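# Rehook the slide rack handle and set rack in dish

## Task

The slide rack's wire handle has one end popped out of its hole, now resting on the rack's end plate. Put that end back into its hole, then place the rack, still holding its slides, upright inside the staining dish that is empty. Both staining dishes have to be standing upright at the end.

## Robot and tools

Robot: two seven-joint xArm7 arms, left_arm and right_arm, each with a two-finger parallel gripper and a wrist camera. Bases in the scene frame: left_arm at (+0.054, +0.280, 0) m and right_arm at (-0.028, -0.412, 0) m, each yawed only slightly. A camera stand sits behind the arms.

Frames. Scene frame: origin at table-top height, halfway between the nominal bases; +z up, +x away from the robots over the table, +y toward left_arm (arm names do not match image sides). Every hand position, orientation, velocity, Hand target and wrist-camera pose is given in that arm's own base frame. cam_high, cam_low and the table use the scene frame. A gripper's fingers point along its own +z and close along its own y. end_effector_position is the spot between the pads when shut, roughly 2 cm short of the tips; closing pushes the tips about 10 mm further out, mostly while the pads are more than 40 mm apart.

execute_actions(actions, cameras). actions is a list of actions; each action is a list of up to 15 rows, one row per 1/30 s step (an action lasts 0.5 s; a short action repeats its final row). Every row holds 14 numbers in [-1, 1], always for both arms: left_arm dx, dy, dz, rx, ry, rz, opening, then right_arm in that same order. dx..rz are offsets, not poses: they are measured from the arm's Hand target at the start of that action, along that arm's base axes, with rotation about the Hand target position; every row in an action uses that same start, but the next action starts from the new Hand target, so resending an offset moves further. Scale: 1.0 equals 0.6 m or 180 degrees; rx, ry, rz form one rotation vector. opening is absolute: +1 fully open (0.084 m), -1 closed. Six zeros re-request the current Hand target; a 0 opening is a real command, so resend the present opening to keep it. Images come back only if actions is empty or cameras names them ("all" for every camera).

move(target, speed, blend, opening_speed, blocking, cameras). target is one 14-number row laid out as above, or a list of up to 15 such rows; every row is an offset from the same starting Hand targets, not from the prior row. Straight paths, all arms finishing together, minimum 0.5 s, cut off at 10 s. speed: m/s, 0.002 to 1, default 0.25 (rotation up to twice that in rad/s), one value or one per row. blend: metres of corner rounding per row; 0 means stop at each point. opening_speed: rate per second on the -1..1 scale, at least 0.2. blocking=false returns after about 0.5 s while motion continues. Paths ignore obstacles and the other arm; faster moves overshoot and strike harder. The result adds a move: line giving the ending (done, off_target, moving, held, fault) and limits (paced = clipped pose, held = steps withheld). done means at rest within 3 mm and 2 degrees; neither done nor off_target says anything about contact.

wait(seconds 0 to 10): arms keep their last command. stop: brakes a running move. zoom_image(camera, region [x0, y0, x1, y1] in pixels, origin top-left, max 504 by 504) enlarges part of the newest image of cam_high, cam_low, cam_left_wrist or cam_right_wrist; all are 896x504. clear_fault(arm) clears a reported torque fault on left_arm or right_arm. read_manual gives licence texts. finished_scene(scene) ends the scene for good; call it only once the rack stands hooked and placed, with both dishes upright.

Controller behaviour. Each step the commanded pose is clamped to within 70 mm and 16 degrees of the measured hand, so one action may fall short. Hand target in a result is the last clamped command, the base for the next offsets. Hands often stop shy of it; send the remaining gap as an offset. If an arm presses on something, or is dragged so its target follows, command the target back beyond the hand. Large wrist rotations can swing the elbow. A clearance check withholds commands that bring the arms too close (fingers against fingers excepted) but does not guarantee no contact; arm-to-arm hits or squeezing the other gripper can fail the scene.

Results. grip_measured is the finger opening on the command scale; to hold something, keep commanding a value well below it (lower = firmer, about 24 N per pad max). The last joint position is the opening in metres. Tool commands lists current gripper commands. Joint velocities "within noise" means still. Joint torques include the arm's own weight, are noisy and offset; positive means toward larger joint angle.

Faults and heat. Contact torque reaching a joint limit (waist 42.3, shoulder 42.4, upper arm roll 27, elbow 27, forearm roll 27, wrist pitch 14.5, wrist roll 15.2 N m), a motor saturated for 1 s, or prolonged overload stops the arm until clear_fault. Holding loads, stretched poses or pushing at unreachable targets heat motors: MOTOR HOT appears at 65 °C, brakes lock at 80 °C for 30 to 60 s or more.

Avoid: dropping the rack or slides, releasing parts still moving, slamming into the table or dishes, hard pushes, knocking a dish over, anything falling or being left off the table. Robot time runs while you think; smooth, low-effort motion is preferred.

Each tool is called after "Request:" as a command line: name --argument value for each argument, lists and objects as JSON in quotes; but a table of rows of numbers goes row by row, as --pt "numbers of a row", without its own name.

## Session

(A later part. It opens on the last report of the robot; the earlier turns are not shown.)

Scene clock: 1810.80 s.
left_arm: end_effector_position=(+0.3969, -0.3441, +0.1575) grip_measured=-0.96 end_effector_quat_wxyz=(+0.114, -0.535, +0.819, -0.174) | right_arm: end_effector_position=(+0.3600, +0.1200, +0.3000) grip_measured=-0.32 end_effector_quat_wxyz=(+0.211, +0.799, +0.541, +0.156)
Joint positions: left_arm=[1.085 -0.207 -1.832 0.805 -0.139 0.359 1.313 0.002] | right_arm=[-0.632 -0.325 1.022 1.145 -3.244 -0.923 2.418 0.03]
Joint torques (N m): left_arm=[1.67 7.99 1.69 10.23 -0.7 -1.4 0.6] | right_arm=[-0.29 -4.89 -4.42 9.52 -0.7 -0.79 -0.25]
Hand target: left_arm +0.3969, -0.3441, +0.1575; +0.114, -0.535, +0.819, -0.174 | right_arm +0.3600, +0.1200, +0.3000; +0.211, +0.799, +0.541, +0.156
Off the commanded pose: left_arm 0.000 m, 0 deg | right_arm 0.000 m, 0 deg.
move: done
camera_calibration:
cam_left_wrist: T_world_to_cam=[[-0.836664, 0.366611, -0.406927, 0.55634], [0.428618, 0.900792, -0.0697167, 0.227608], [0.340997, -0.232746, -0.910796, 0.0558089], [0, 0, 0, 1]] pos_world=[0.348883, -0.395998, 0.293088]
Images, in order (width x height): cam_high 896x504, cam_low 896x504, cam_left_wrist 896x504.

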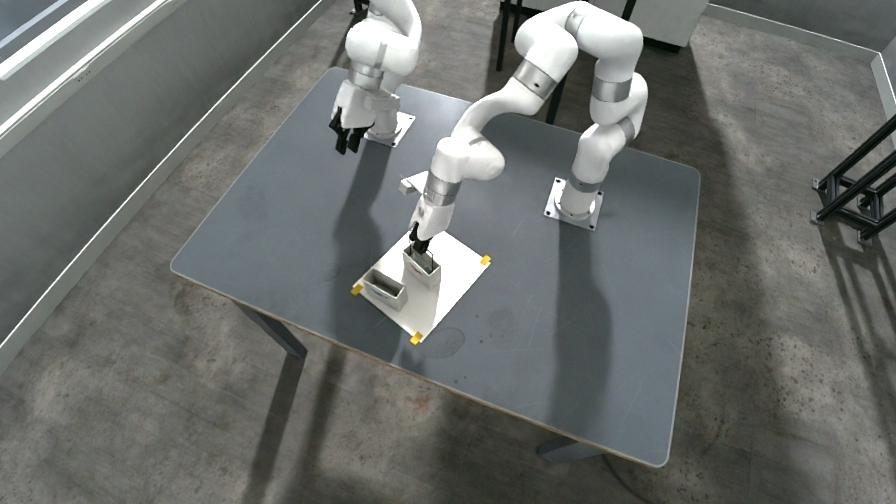

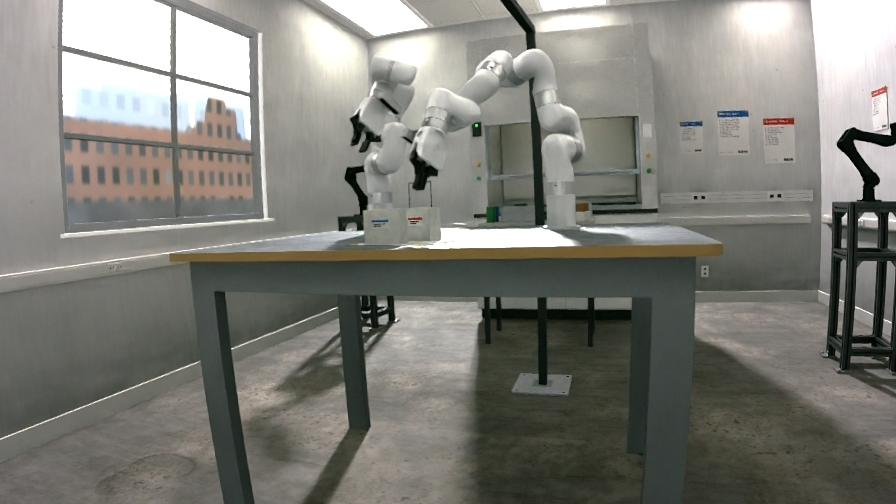

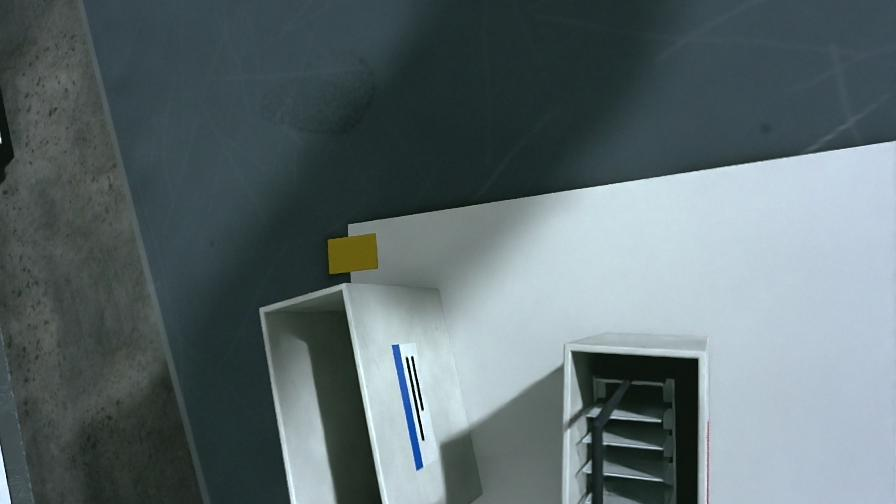

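Request:
move --target '[0,0,0.19,0,0,0,-1, 0,0,0,0,0,0,-0.3]' --speed 0.07 --cameras '["cam_left_wrist","cam_low","cam_high"]'

Request:
zoom_image --camera "cam_low" --region '[380, 120, 480, 250]'

Request:
zoom_image --camera "cam_high" --region '[380, 190, 480, 290]'

Scene clock: 1834.77 s.
left_arm: end_effector_position=(+0.3969, -0.3441, +0.2715) grip_measured=-0.96 end_effector_quat_wxyz=(+0.114, -0.535, +0.819, -0.174) | right_arm: end_effector_position=(+0.3600, +0.1200, +0.3000) grip_measured=-0.32 end_effector_quat_wxyz=(+0.211, +0.799, +0.541, +0.156)
Joint positions: left_arm=[0.472 -0.301 -1.153 0.976 -0.233 0.705 1.412 0.002] | right_arm=[-0.632 -0.325 1.022 1.145 -3.244 -0.923 2.418 0.03]
Joint torques (N m): left_arm=[-1.15 -4.88 4.98 13.41 -0.75 -2.65 0.5] | right_arm=[-0.35 -4.84 -4.29 9.61 -0.69 -0.78 -0.25]
Hand target: left_arm +0.3969, -0.3441, +0.2715; +0.114, -0.535, +0.819, -0.174 | right_arm +0.3600, +0.1200, +0.3000; +0.211, +0.799, +0.541, +0.156
Off the commanded pose: left_arm 0.000 m, 0 deg | right_arm 0.000 m, 0 deg.
move: done
camera_calibration:
cam_left_wrist: T_world_to_cam=[[-0.836719, 0.366648, -0.40678, 0.602704], [0.4286, 0.900804, -0.0696671, 0.235547], [0.340886, -0.232638, -0.910866, 0.159749], [0, 0, 0, 1]] pos_world=[0.348883, -0.395998, 0.407088]
Images, in order (width x height): cam_high 896x504, cam_low 896x504, cam_left_wrist 896x504.

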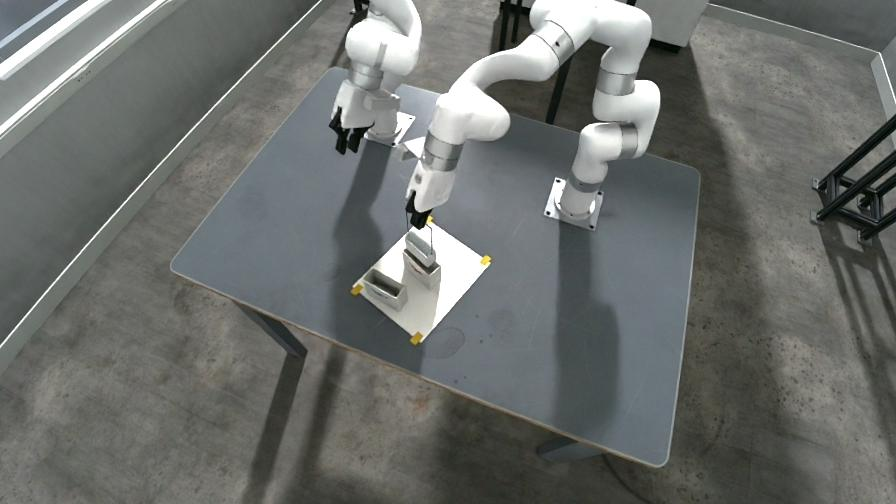

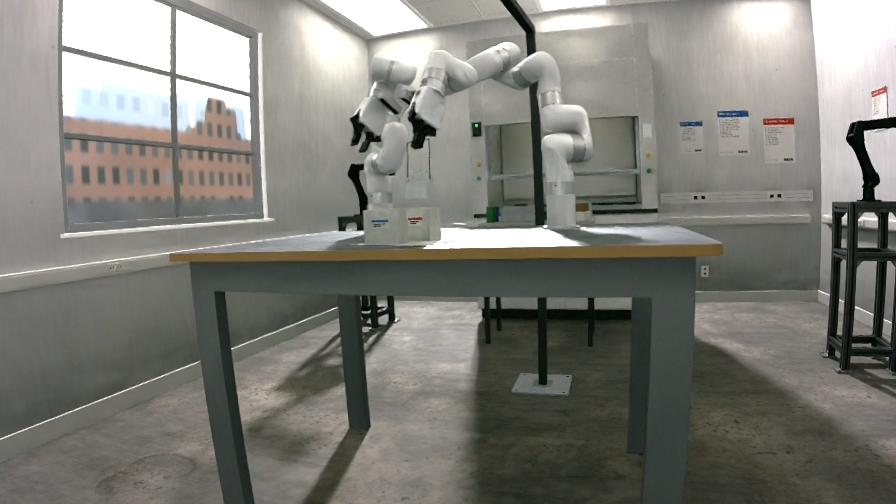

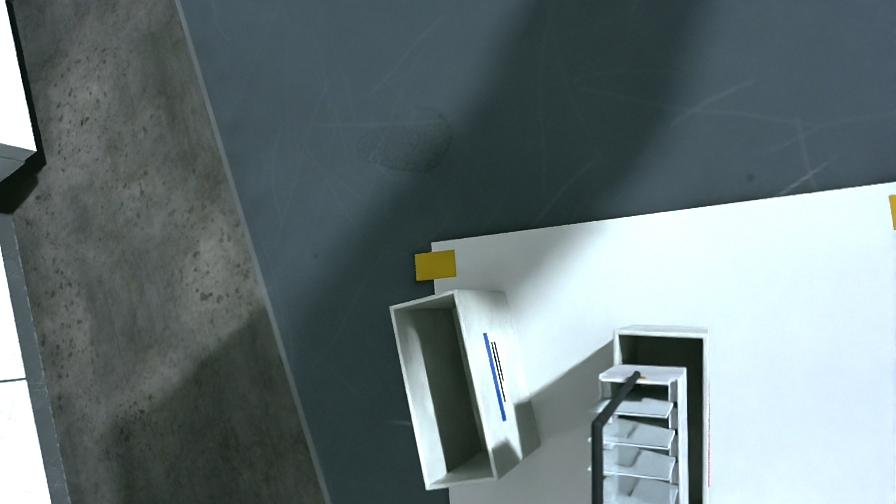

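Scaled by 3.877 from the camera's 896x504 image, which has a finer 1280x720 frame.

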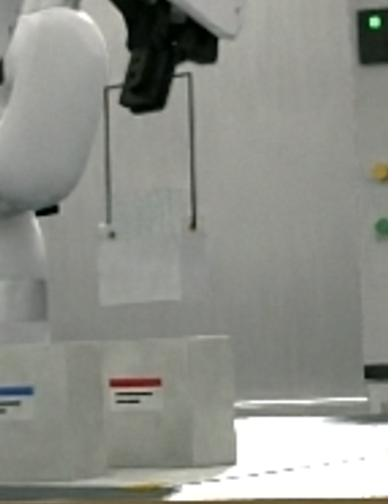

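Scaled by 5.040 from the camera's 896x504 image, which has a finer 1280x720 frame.

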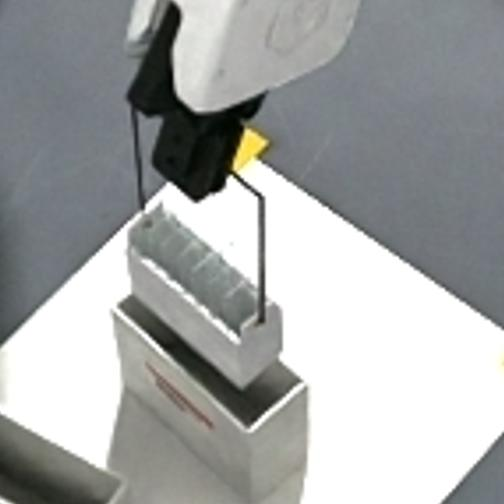

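Request:
zoom_image --camera "cam_left_wrist" --region '[570, 310, 730, 504]'

Request:
zoom_image --camera "cam_left_wrist" --region '[370, 270, 570, 504]'

Scaled by 2.598 from the camera's 896x504 image, which has a finer 1280x720 frame.

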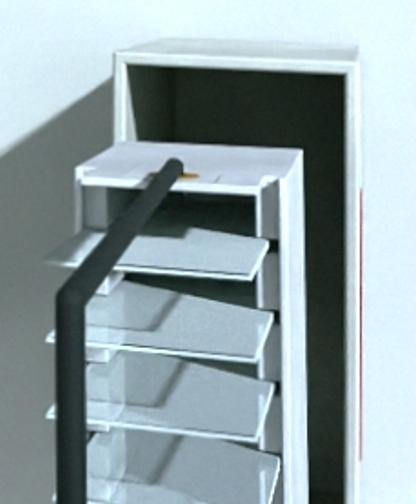

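Scaled by 2.154 from the camera's 896x504 image, which has a finer 1280x720 frame.

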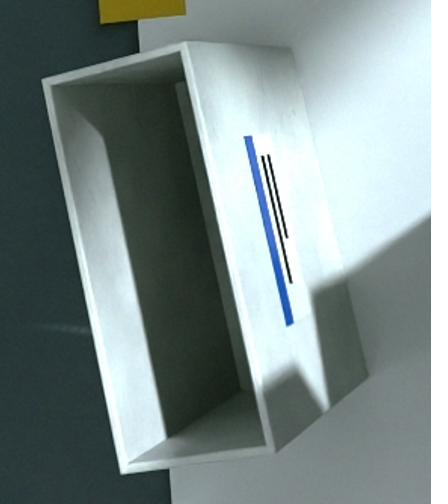

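Request:
move --target '[0.1652,-0.1053,0,0,0,0.0667,-1, 0,0,0,0,0,0,-0.3]' --speed 0.06 --cameras '["cam_left_wrist","cam_low","cam_high"]'

Request:
zoom_image --camera "cam_left_wrist" --region '[500, 280, 760, 504]'

Request:
zoom_image --camera "cam_high" --region '[350, 210, 450, 310]'

Scene clock: 1869.20 s.
left_arm: end_effector_position=(+0.4960, -0.4073, +0.2715) grip_measured=-0.96 end_effector_quat_wxyz=(+0.131, -0.618, +0.758, -0.161) | right_arm: end_effector_position=(+0.3600, +0.1200, +0.3000) grip_measured=-0.32 end_effector_quat_wxyz=(+0.211, +0.799, +0.541, +0.156)
Joint positions: left_arm=[1.515 -0.521 -2.054 1.49 -0.353 0.862 1.267 0.002] | right_arm=[-0.632 -0.325 1.022 1.145 -3.244 -0.923 2.418 0.03]
Joint torques (N m): left_arm=[1.57 25.7 6.92 12.71 -0.53 -2.51 -0.3] | right_arm=[-0.26 -4.71 -4.21 9.64 -0.86 -0.82 -0.23]
Hand target: left_arm +0.4960, -0.4073, +0.2715; +0.131, -0.618, +0.758, -0.161 | right_arm +0.3600, +0.1200, +0.3000; +0.211, +0.799, +0.541, +0.156
Off the commanded pose: left_arm 0.000 m, 0 deg | right_arm 0.000 m, 0 deg.
move: done
camera_calibration:
cam_left_wrist: T_world_to_cam=[[-0.894681, 0.184563, -0.406795, 0.663384], [0.231856, 0.970248, -0.0697295, 0.375782], [0.381823, -0.156704, -0.910854, 0.121889], [0, 0, 0, 1]] pos_world=[0.45985, -0.467937, 0.407088]
Images, in order (width x height): cam_high 896x504, cam_low 896x504, cam_left_wrist 896x504.

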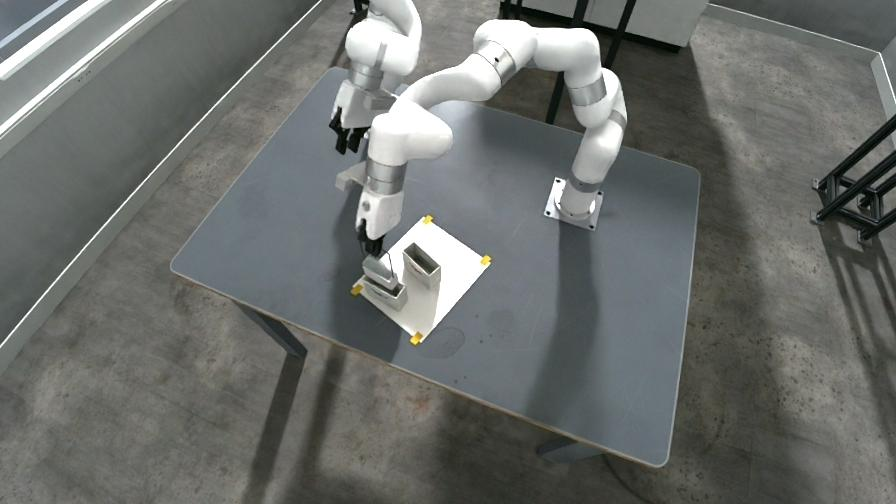

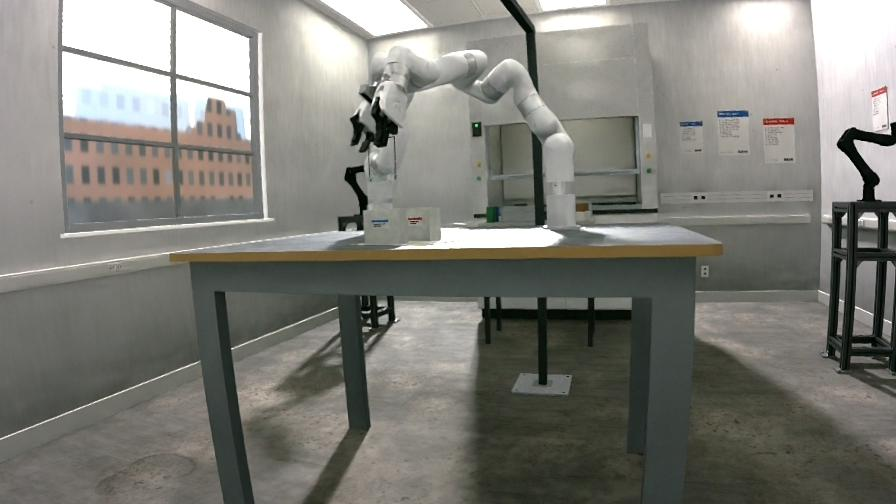

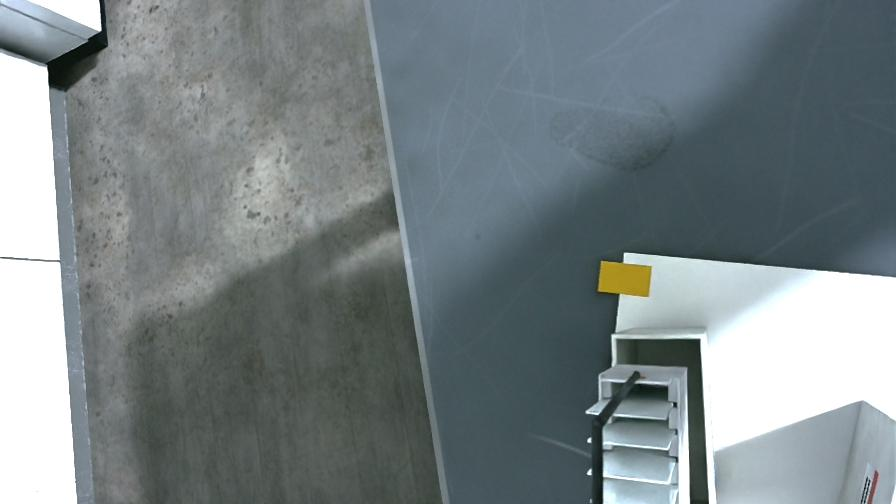

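Scaled by 1.938 from the camera's 896x504 image, which has a finer 1280x720 frame.

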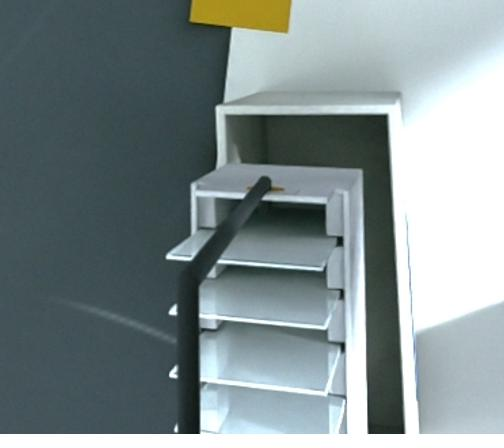

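Scaled by 5.040 from the camera's 896x504 image, which has a finer 1280x720 frame.

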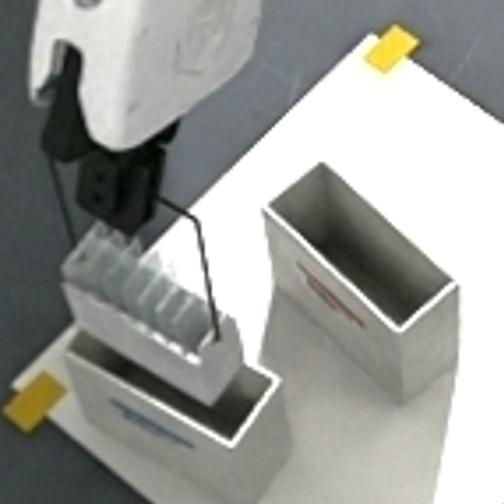

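Request:
move --pt "-0.0019 0.0033 -0.03 0 0 0 -1 0 0 0 0 0 0 -0.3" --pt "-0.0019 0.0033 -0.0775 0 0 0 -1 0 0 0 0 0 0 -0.3" --speed 0.05 --blend '[0.005,0]' --cameras '["cam_left_wrist","cam_low","cam_high"]'

Request:
zoom_image --camera "cam_left_wrist" --region '[500, 280, 760, 504]'

Request:
zoom_image --camera "cam_high" --region '[350, 210, 450, 310]'

Request:
zoom_image --camera "cam_low" --region '[340, 120, 460, 250]'

Scene clock: 1890.57 s.
left_arm: end_effector_position=(+0.4948, -0.4053, +0.2250) grip_measured=-0.96 end_effector_quat_wxyz=(+0.131, -0.618, +0.758, -0.161) | right_arm: end_effector_position=(+0.3600, +0.1200, +0.3000) grip_measured=-0.32 end_effector_quat_wxyz=(+0.211, +0.799, +0.541, +0.156)
Joint positions: left_arm=[1.525 -0.554 -2.094 1.398 -0.397 0.747 1.287 0.002] | right_arm=[-0.632 -0.325 1.022 1.145 -3.244 -0.923 2.418 0.03]
Joint torques (N m): left_arm=[1.65 26.5 7.25 11.93 -0.62 -3.47 0.52] | right_arm=[-0.37 -4.84 -4.09 9.59 -0.74 -0.82 -0.2]
Hand target: left_arm +0.4948, -0.4053, +0.2250; +0.131, -0.618, +0.758, -0.161 | right_arm +0.3600, +0.1200, +0.3000; +0.211, +0.799, +0.541, +0.156
Off the commanded pose: left_arm 0.000 m, 0 deg | right_arm 0.000 m, 0 deg.
move: done
camera_calibration:
cam_left_wrist: T_world_to_cam=[[-0.894681, 0.184563, -0.406795, 0.643044], [0.231856, 0.970248, -0.0697295, 0.370975], [0.381823, -0.156704, -0.910854, 0.0802905], [0, 0, 0, 1]] pos_world=[0.45865, -0.466037, 0.360588]
Images, in order (width x height): cam_high 896x504, cam_low 896x504, cam_left_wrist 896x504.

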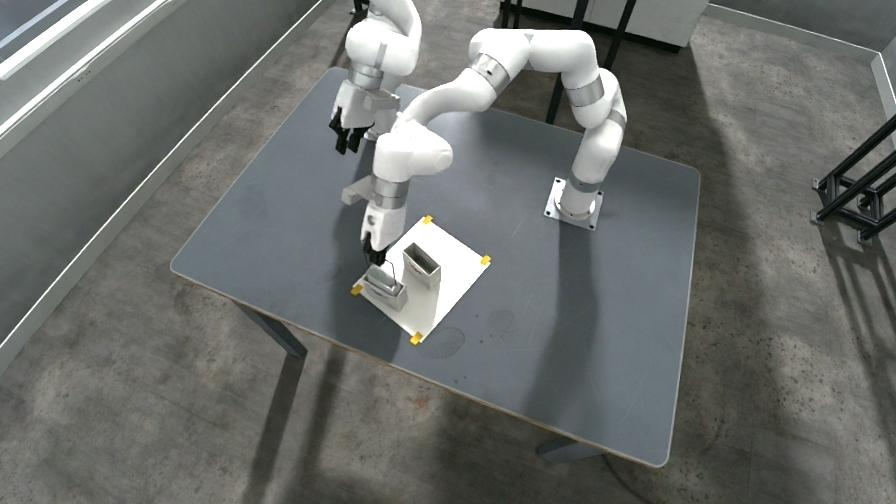

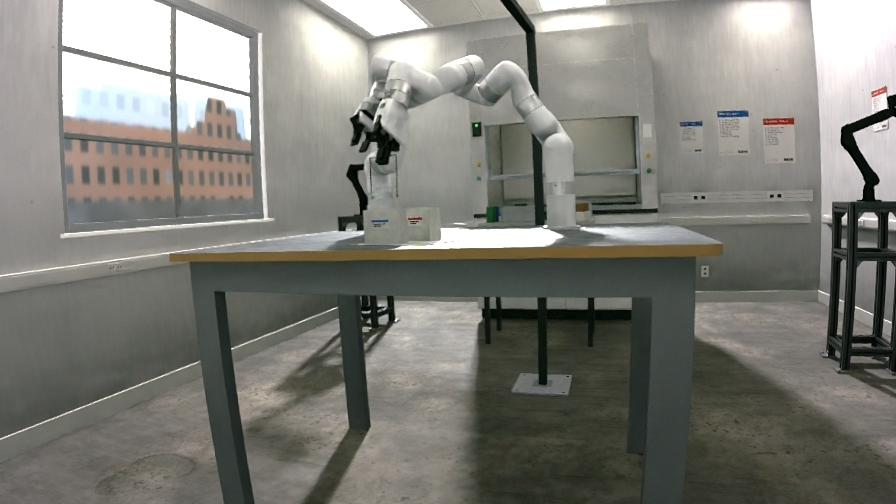

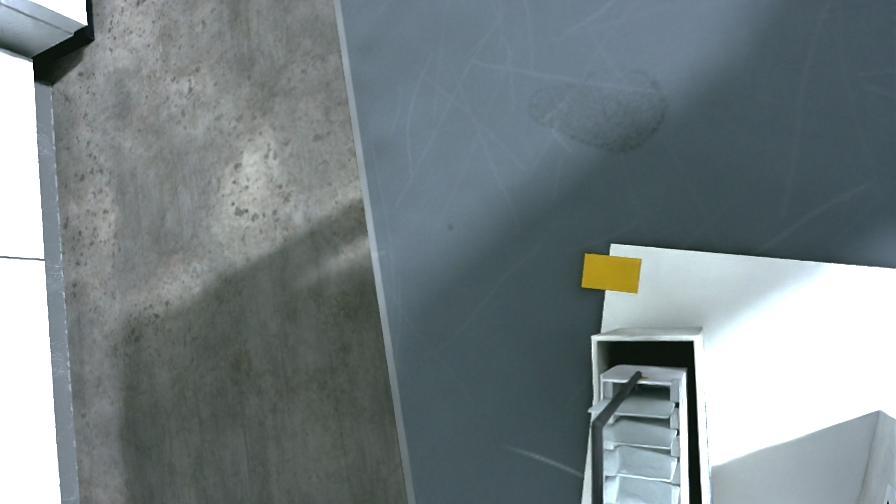

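Scaled by 1.938 from the camera's 896x504 image, which has a finer 1280x720 frame.

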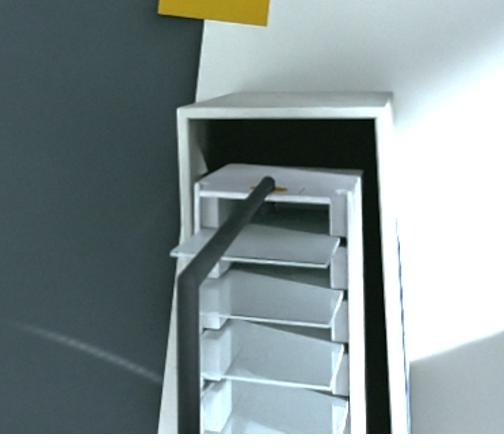

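Scaled by 5.040 from the camera's 896x504 image, which has a finer 1280x720 frame.

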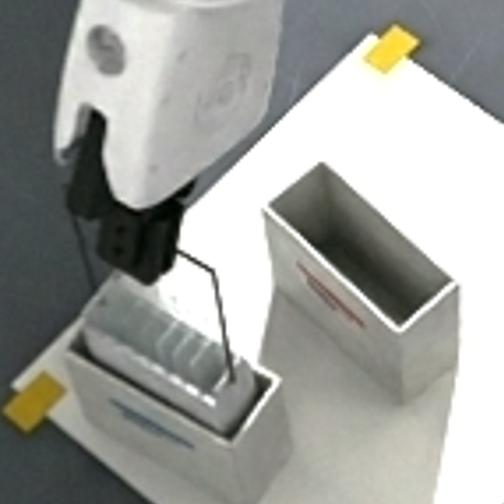

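Scaled by 3.877 from the camera's 896x504 image, which has a finer 1280x720 frame.

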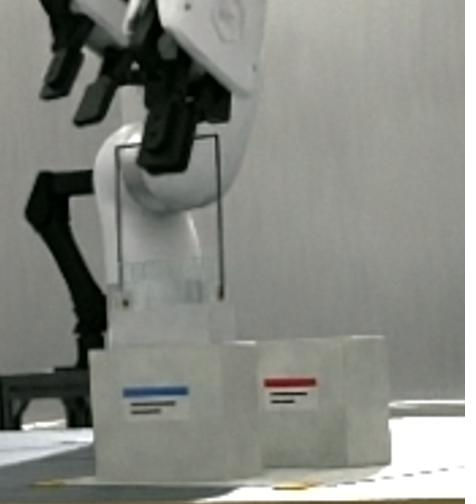

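Request:
move --target '[0,0,-0.1000,0,0,0,-1, 0,0,0,0,0,0,-0.3]' --speed 0.04 --cameras '["cam_left_wrist"]'

Request:
move --target '[0,0,-0.0108,0,0,0,-1, 0,0,0,0,0,0,-0.3]' --speed 0.015 --cameras '["cam_left_wrist","cam_high","cam_low"]'

Request:
zoom_image --camera "cam_left_wrist" --region '[500, 280, 760, 504]'

Request:
zoom_image --camera "cam_high" --region '[350, 210, 450, 310]'

Request:
zoom_image --camera "cam_low" --region '[340, 120, 460, 250]'

Scene clock: 1897.53 s.
left_arm: end_effector_position=(+0.4948, -0.4053, +0.1650) grip_measured=-0.96 end_effector_quat_wxyz=(+0.131, -0.618, +0.758, -0.161) | right_arm: end_effector_position=(+0.3600, +0.1200, +0.3000) grip_measured=-0.32 end_effector_quat_wxyz=(+0.211, +0.799, +0.541, +0.156)
Joint positions: left_arm=[1.575 -0.622 -2.18 1.328 -0.477 0.614 1.325 0.002] | right_arm=[-0.632 -0.325 1.022 1.145 -3.244 -0.923 2.418 0.03]
Joint torques (N m): left_arm=[1.58 28.39 8.06 11.22 -0.83 -3.57 0.44] | right_arm=[-0.48 -4.88 -4.12 9.63 -0.69 -0.82 -0.13]
Hand target: left_arm +0.4948, -0.4053, +0.1650; +0.131, -0.618, +0.758, -0.161 | right_arm +0.3600, +0.1200, +0.3000; +0.211, +0.799, +0.541, +0.156
Off the commanded pose: left_arm 0.000 m, 0 deg | right_arm 0.000 m, 0 deg.
move: done
camera_calibration:
cam_left_wrist: T_world_to_cam=[[-0.894681, 0.184563, -0.406795, 0.618636], [0.231856, 0.970248, -0.0697295, 0.366791], [0.381823, -0.156704, -0.910854, 0.0256393], [0, 0, 0, 1]] pos_world=[0.45865, -0.466037, 0.300588]
Images, in order (width x height): cam_left_wrist 896x504.

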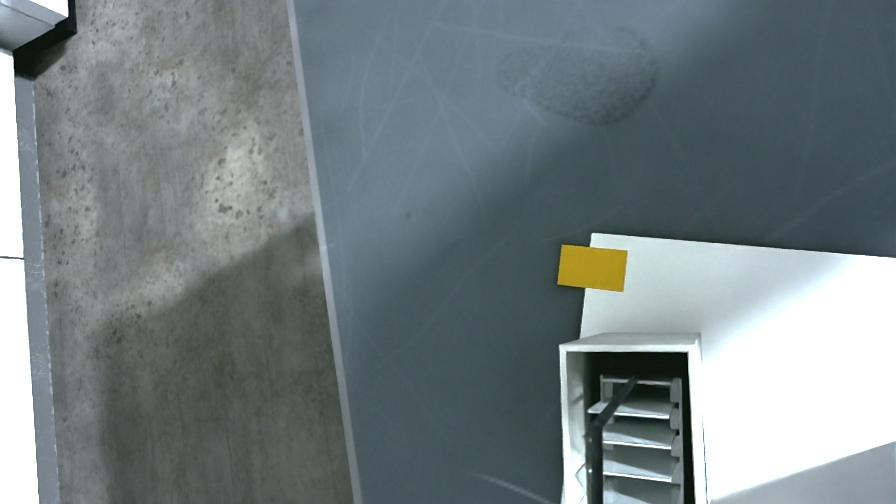

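Scene clock: 1898.27 s.
left_arm: end_effector_position=(+0.4949, -0.4053, +0.1586) grip_measured=-0.96 end_effector_quat_wxyz=(+0.131, -0.618, +0.758, -0.161) | right_arm: end_effector_position=(+0.3600, +0.1200, +0.3000) grip_measured=-0.32 end_effector_quat_wxyz=(+0.211, +0.799, +0.541, +0.156)
Joint positions: left_arm=[1.582 -0.63 -2.191 1.322 -0.486 0.6 1.329 0.002] | right_arm=[-0.632 -0.325 1.022 1.145 -3.244 -0.923 2.418 0.03]
Joint torques (N m): left_arm=[1.51 28.54 7.35 10.69 -0.48 -3.3 0.48] | right_arm=[-0.42 -4.78 -4.16 9.77 -0.87 -0.78 -0.24]
Hand target: left_arm +0.4948, -0.4053, +0.1585; +0.131, -0.618, +0.758, -0.161 | right_arm +0.3600, +0.1200, +0.3000; +0.211, +0.799, +0.541, +0.156
Off the commanded pose: left_arm 0.000 m, 0 deg | right_arm 0.000 m, 0 deg.
move: done
camera_calibration:
cam_left_wrist: T_world_to_cam=[[-0.894681, 0.184563, -0.406795, 0.616033], [0.231856, 0.970248, -0.0697295, 0.366344], [0.381823, -0.156704, -0.910854, 0.0198098], [0, 0, 0, 1]] pos_world=[0.45865, -0.466037, 0.294188]
Images, in order (width x height): cam_high 896x504, cam_low 896x504, cam_left_wrist 896x504.

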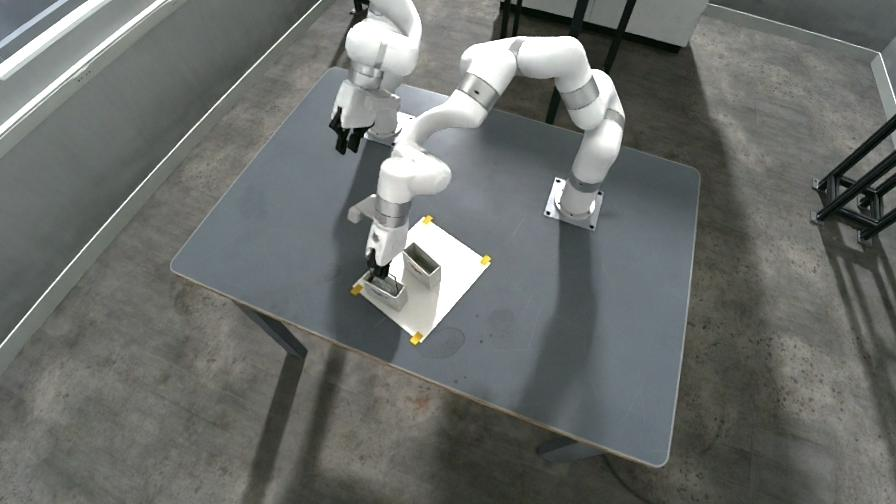

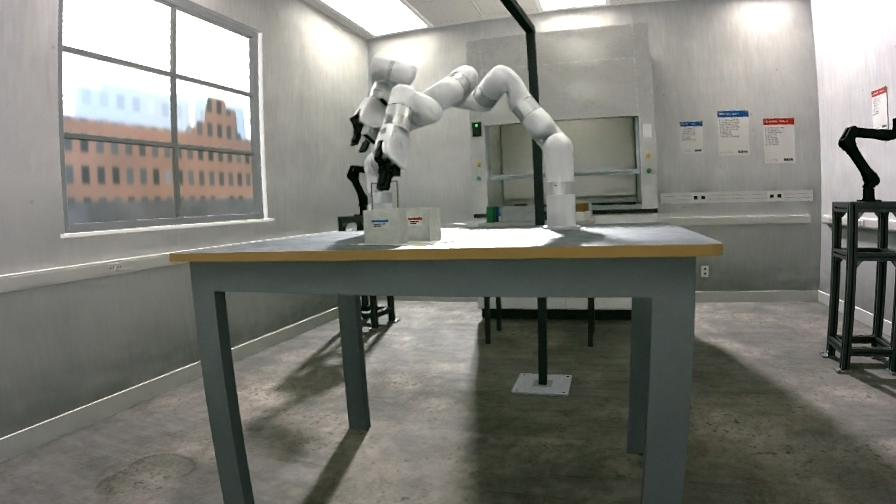

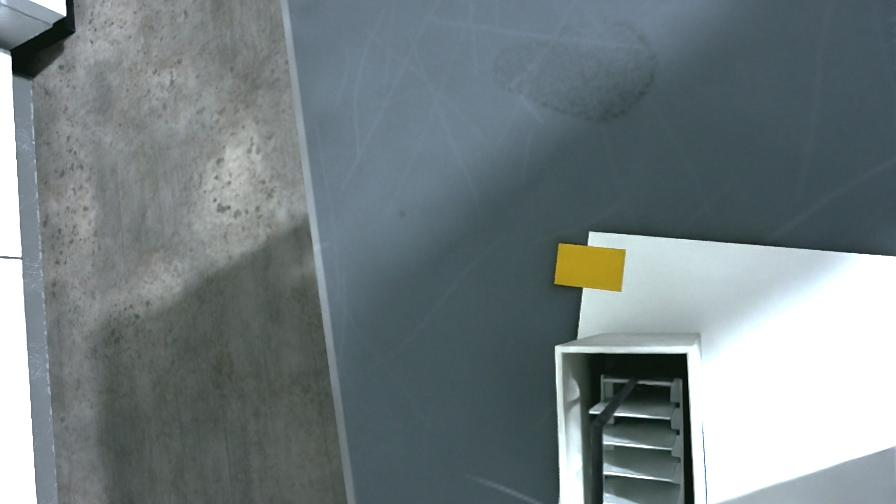

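Scaled by 1.938 from the camera's 896x504 image, which has a finer 1280x720 frame.

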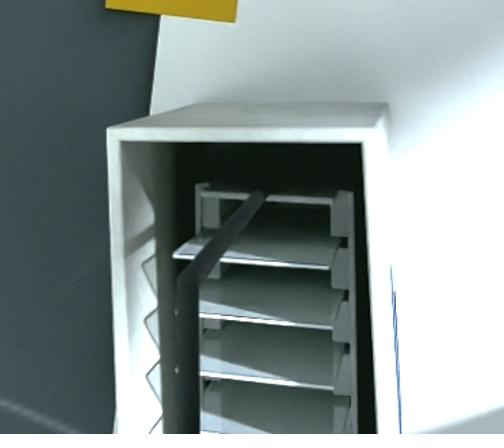

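Scaled by 5.040 from the camera's 896x504 image, which has a finer 1280x720 frame.

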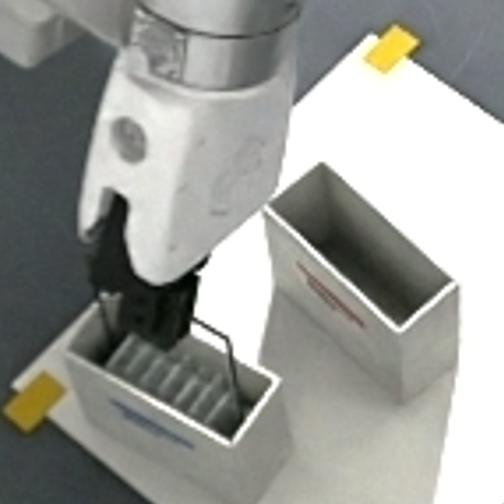

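Scaled by 3.877 from the camera's 896x504 image, which has a finer 1280x720 frame.

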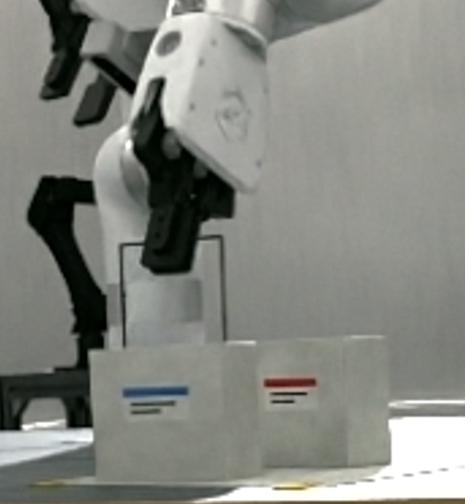

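Request:
move --target '[0,0,-0.0020,0,0,0,-1, 0,0,0,0,0,0,-0.3]' --speed 0.01

Request:
move --target '[0,0,-0.0015,0,0,0,-1, 0,0,0,0,0,0,-0.3]' --speed 0.01 --cameras '["cam_left_wrist","cam_low"]'

Request:
zoom_image --camera "cam_left_wrist" --region '[500, 280, 760, 504]'

Request:
zoom_image --camera "cam_low" --region '[350, 170, 430, 250]'

Scene clock: 1903.67 s.
left_arm: end_effector_position=(+0.4948, -0.4053, +0.1573) grip_measured=-0.96 end_effector_quat_wxyz=(+0.131, -0.618, +0.758, -0.161) | right_arm: end_effector_position=(+0.3600, +0.1200, +0.3000) grip_measured=-0.32 end_effector_quat_wxyz=(+0.211, +0.799, +0.541, +0.156)
Joint positions: left_arm=[1.583 -0.632 -2.193 1.321 -0.488 0.598 1.33 0.002] | right_arm=[-0.632 -0.325 1.022 1.145 -3.244 -0.923 2.418 0.03]
Joint torques (N m): left_arm=[1.74 28.09 7.42 10.78 -0.72 -3.16 0.44] | right_arm=[-0.49 -4.81 -4.09 9.68 -0.82 -0.82 -0.17]
Hand target: left_arm +0.4948, -0.4053, +0.1573; +0.131, -0.618, +0.758, -0.161 | right_arm +0.3600, +0.1200, +0.3000; +0.211, +0.799, +0.541, +0.156
Off the commanded pose: left_arm 0.000 m, 0 deg | right_arm 0.000 m, 0 deg.
move: done

Scene clock: 1904.37 s.
left_arm: end_effector_position=(+0.4949, -0.4053, +0.1565) grip_measured=-0.96 end_effector_quat_wxyz=(+0.131, -0.618, +0.758, -0.161) | right_arm: end_effector_position=(+0.3600, +0.1200, +0.3000) grip_measured=-0.32 end_effector_quat_wxyz=(+0.211, +0.799, +0.541, +0.156)
Joint positions: left_arm=[1.584 -0.633 -2.194 1.321 -0.489 0.596 1.331 0.002] | right_arm=[-0.632 -0.325 1.022 1.145 -3.244 -0.923 2.418 0.03]
Joint torques (N m): left_arm=[1.36 22.31 4.76 7.01 -0.77 -0.93 0.6] | right_arm=[-0.64 -4.93 -4.09 9.74 -0.83 -0.78 -0.12]
Hand target: left_arm +0.4948, -0.4053, +0.1564; +0.131, -0.618, +0.758, -0.161 | right_arm +0.3600, +0.1200, +0.3000; +0.211, +0.799, +0.541, +0.156
Off the commanded pose: left_arm 0.000 m, 0 deg | right_arm 0.000 m, 0 deg.
move: done
camera_calibration:
cam_left_wrist: T_world_to_cam=[[-0.894596, 0.184503, -0.40701, 0.615264], [0.231857, 0.970243, -0.0697914, 0.36619], [0.382022, -0.156803, -0.910753, 0.0176915], [0, 0, 0, 1]] pos_world=[0.45875, -0.466037, 0.292088]
Images, in order (width x height): cam_low 896x504, cam_left_wrist 896x504.

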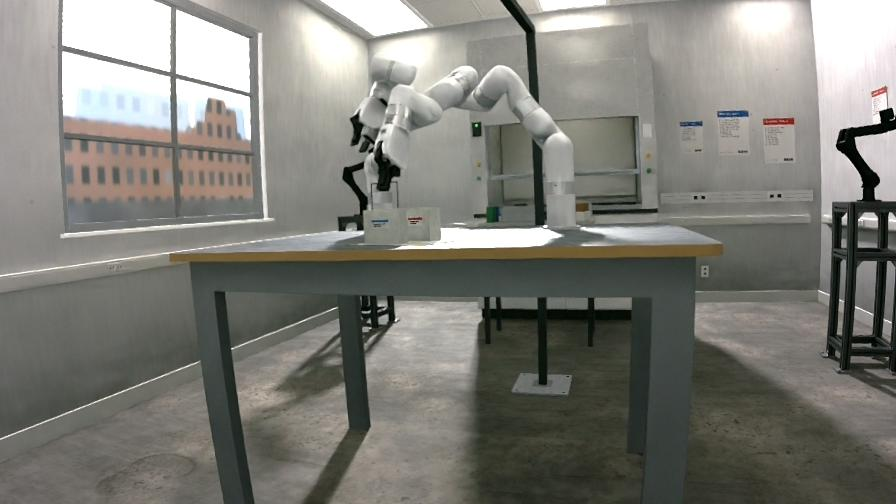

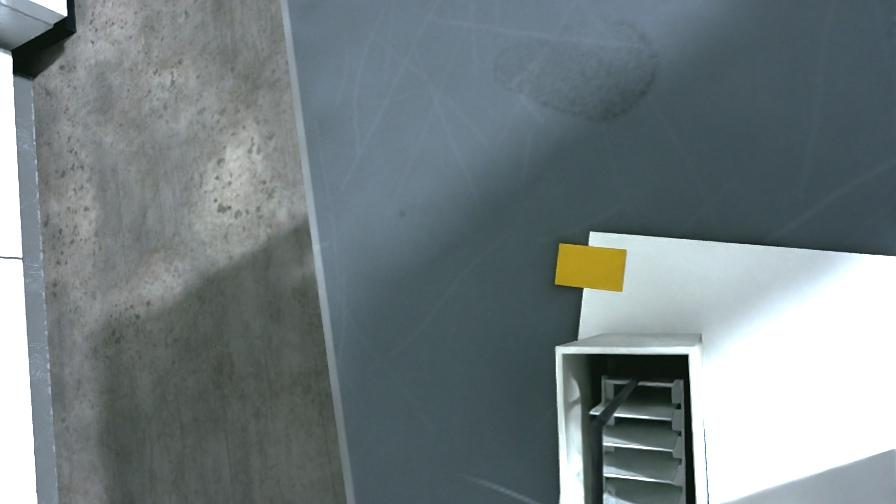

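Scaled by 1.938 from the camera's 896x504 image, which has a finer 1280x720 frame.

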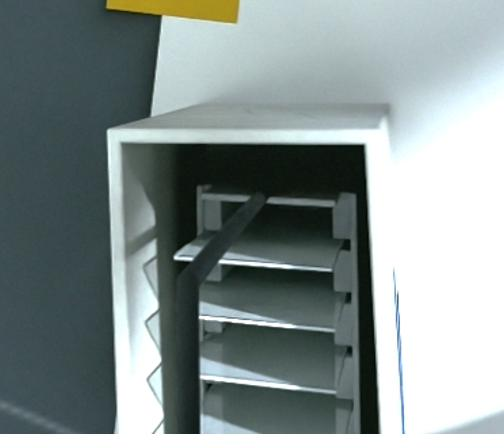

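Scaled by 6.300 from the camera's 896x504 image, which has a finer 1280x720 frame.

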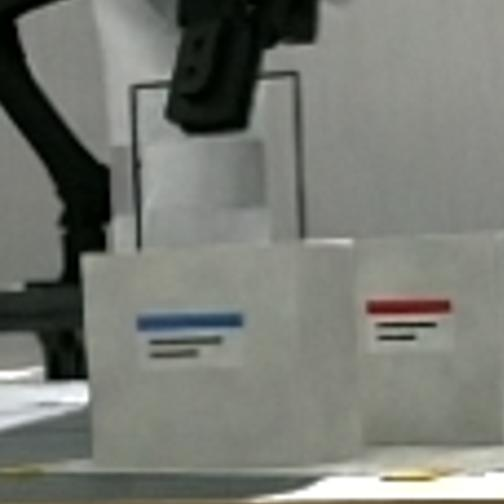

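Request:
move --pt "0 0 0.0013 0 0 0 -1 0 0 0 0 0 0 -0.3" --pt "-0.02029 0.0042 0.0 -0.00789 -0.03808 0 -1 0 0 0 0 0 0 -0.3" --pt "-0.04028 0.00834 -0.0037 -0.01577 -0.07616 0 -1 0 0 0 0 0 0 -0.3" --pt "-0.05965 0.01235 -0.0100 -0.02366 -0.11424 0 -1 0 0 0 0 0 0 -0.3" --pt "-0.0807 0.01671 -0.0200 -0.03267 -0.15776 0 -1 0 0 0 0 0 0 -0.3" --speed 0.08 --blend '[0.001,0.002,0.002,0.002,0]' --cameras '["cam_left_wrist","cam_low","cam_high"]'

Request:
zoom_image --camera "cam_low" --region '[350, 170, 430, 250]'

Request:
zoom_image --camera "cam_high" --region '[350, 210, 450, 310]'

Scene clock: 1921.17 s.
left_arm: end_effector_position=(+0.4464, -0.3953, +0.1444) grip_measured=-0.96 end_effector_quat_wxyz=(+0.282, -0.565, +0.694, -0.346) | right_arm: end_effector_position=(+0.3600, +0.1200, +0.3000) grip_measured=-0.32 end_effector_quat_wxyz=(+0.211, +0.799, +0.541, +0.156)
Joint positions: left_arm=[1.181 -0.764 -2.06 0.853 -0.576 -0.177 1.142 0.002] | right_arm=[-0.632 -0.325 1.022 1.145 -3.244 -0.923 2.418 0.03]
Joint torques (N m): left_arm=[-0.75 20.91 9.2 7.06 -1.31 -3.39 -0.29] | right_arm=[-0.48 -4.84 -4.12 9.59 -0.89 -0.79 -0.15]
Hand target: left_arm +0.4464, -0.3953, +0.1444; +0.282, -0.565, +0.694, -0.346 | right_arm +0.3600, +0.1200, +0.3000; +0.211, +0.799, +0.541, +0.156
Off the commanded pose: left_arm 0.000 m, 0 deg | right_arm 0.000 m, 0 deg.
move: done; blend cut to 0.0004 m at target 1
camera_calibration:
cam_left_wrist: T_world_to_cam=[[-0.589386, 0.121332, -0.798688, 0.460468], [0.261253, 0.964158, -0.04632, 0.347902], [0.764442, -0.23596, -0.59996, -0.22007], [0, 0, 0, 1]] pos_world=[0.348733, -0.44323, 0.251852]
Images, in order (width x height): cam_high 896x504, cam_low 896x504, cam_left_wrist 896x504.

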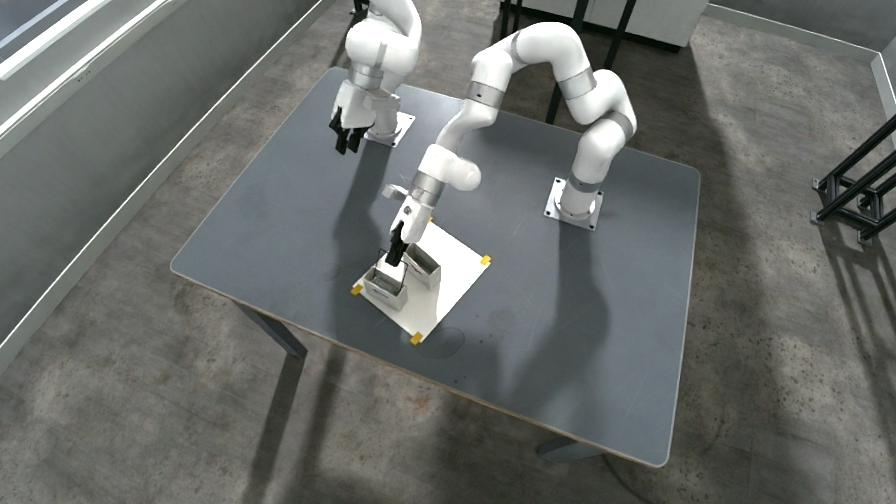

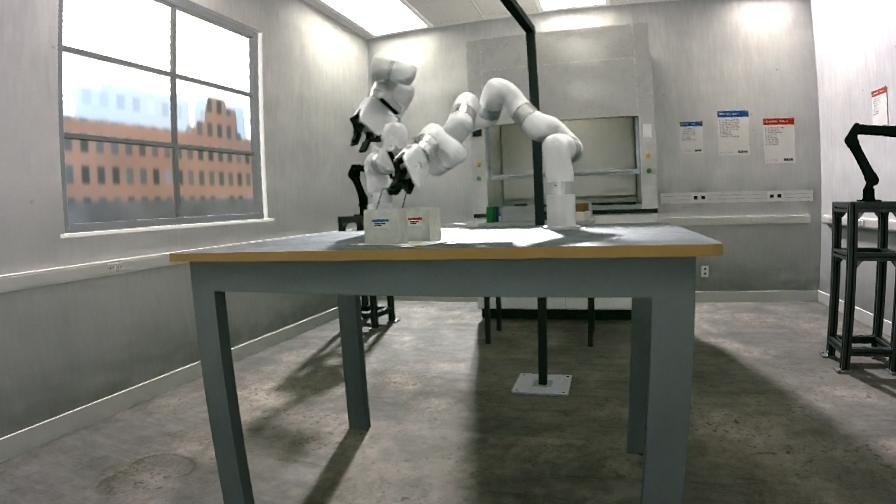

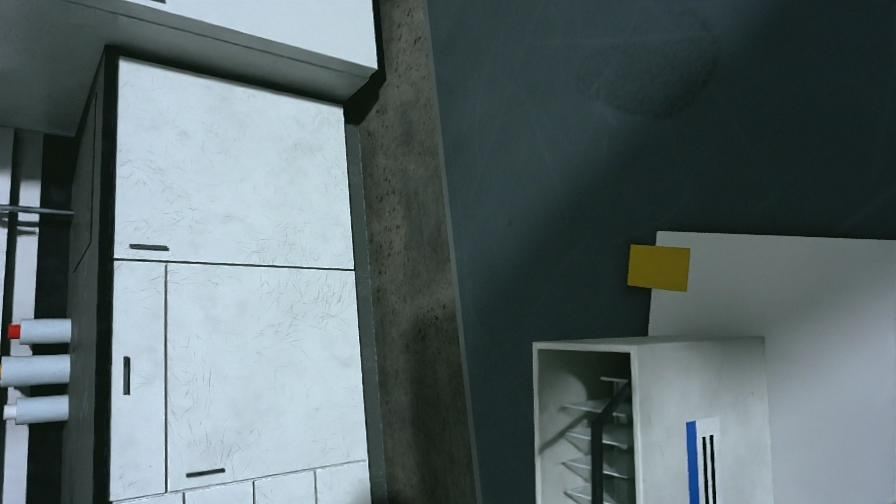

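Scaled by 6.300 from the camera's 896x504 image, which has a finer 1280x720 frame.

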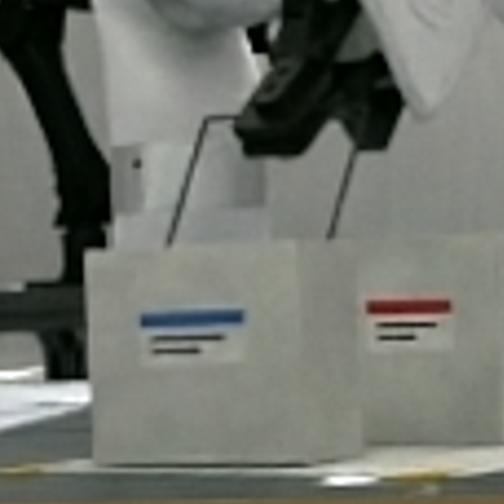

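Scaled by 5.040 from the camera's 896x504 image, which has a finer 1280x720 frame.

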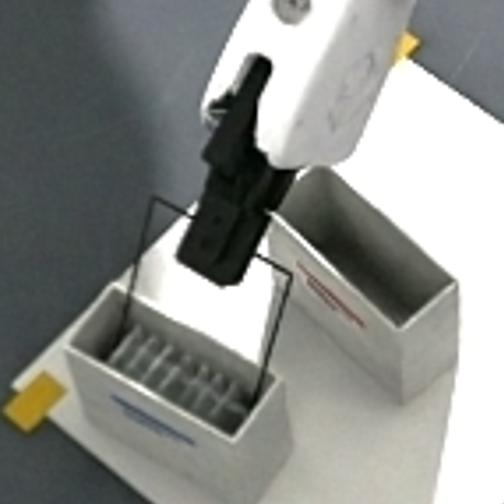

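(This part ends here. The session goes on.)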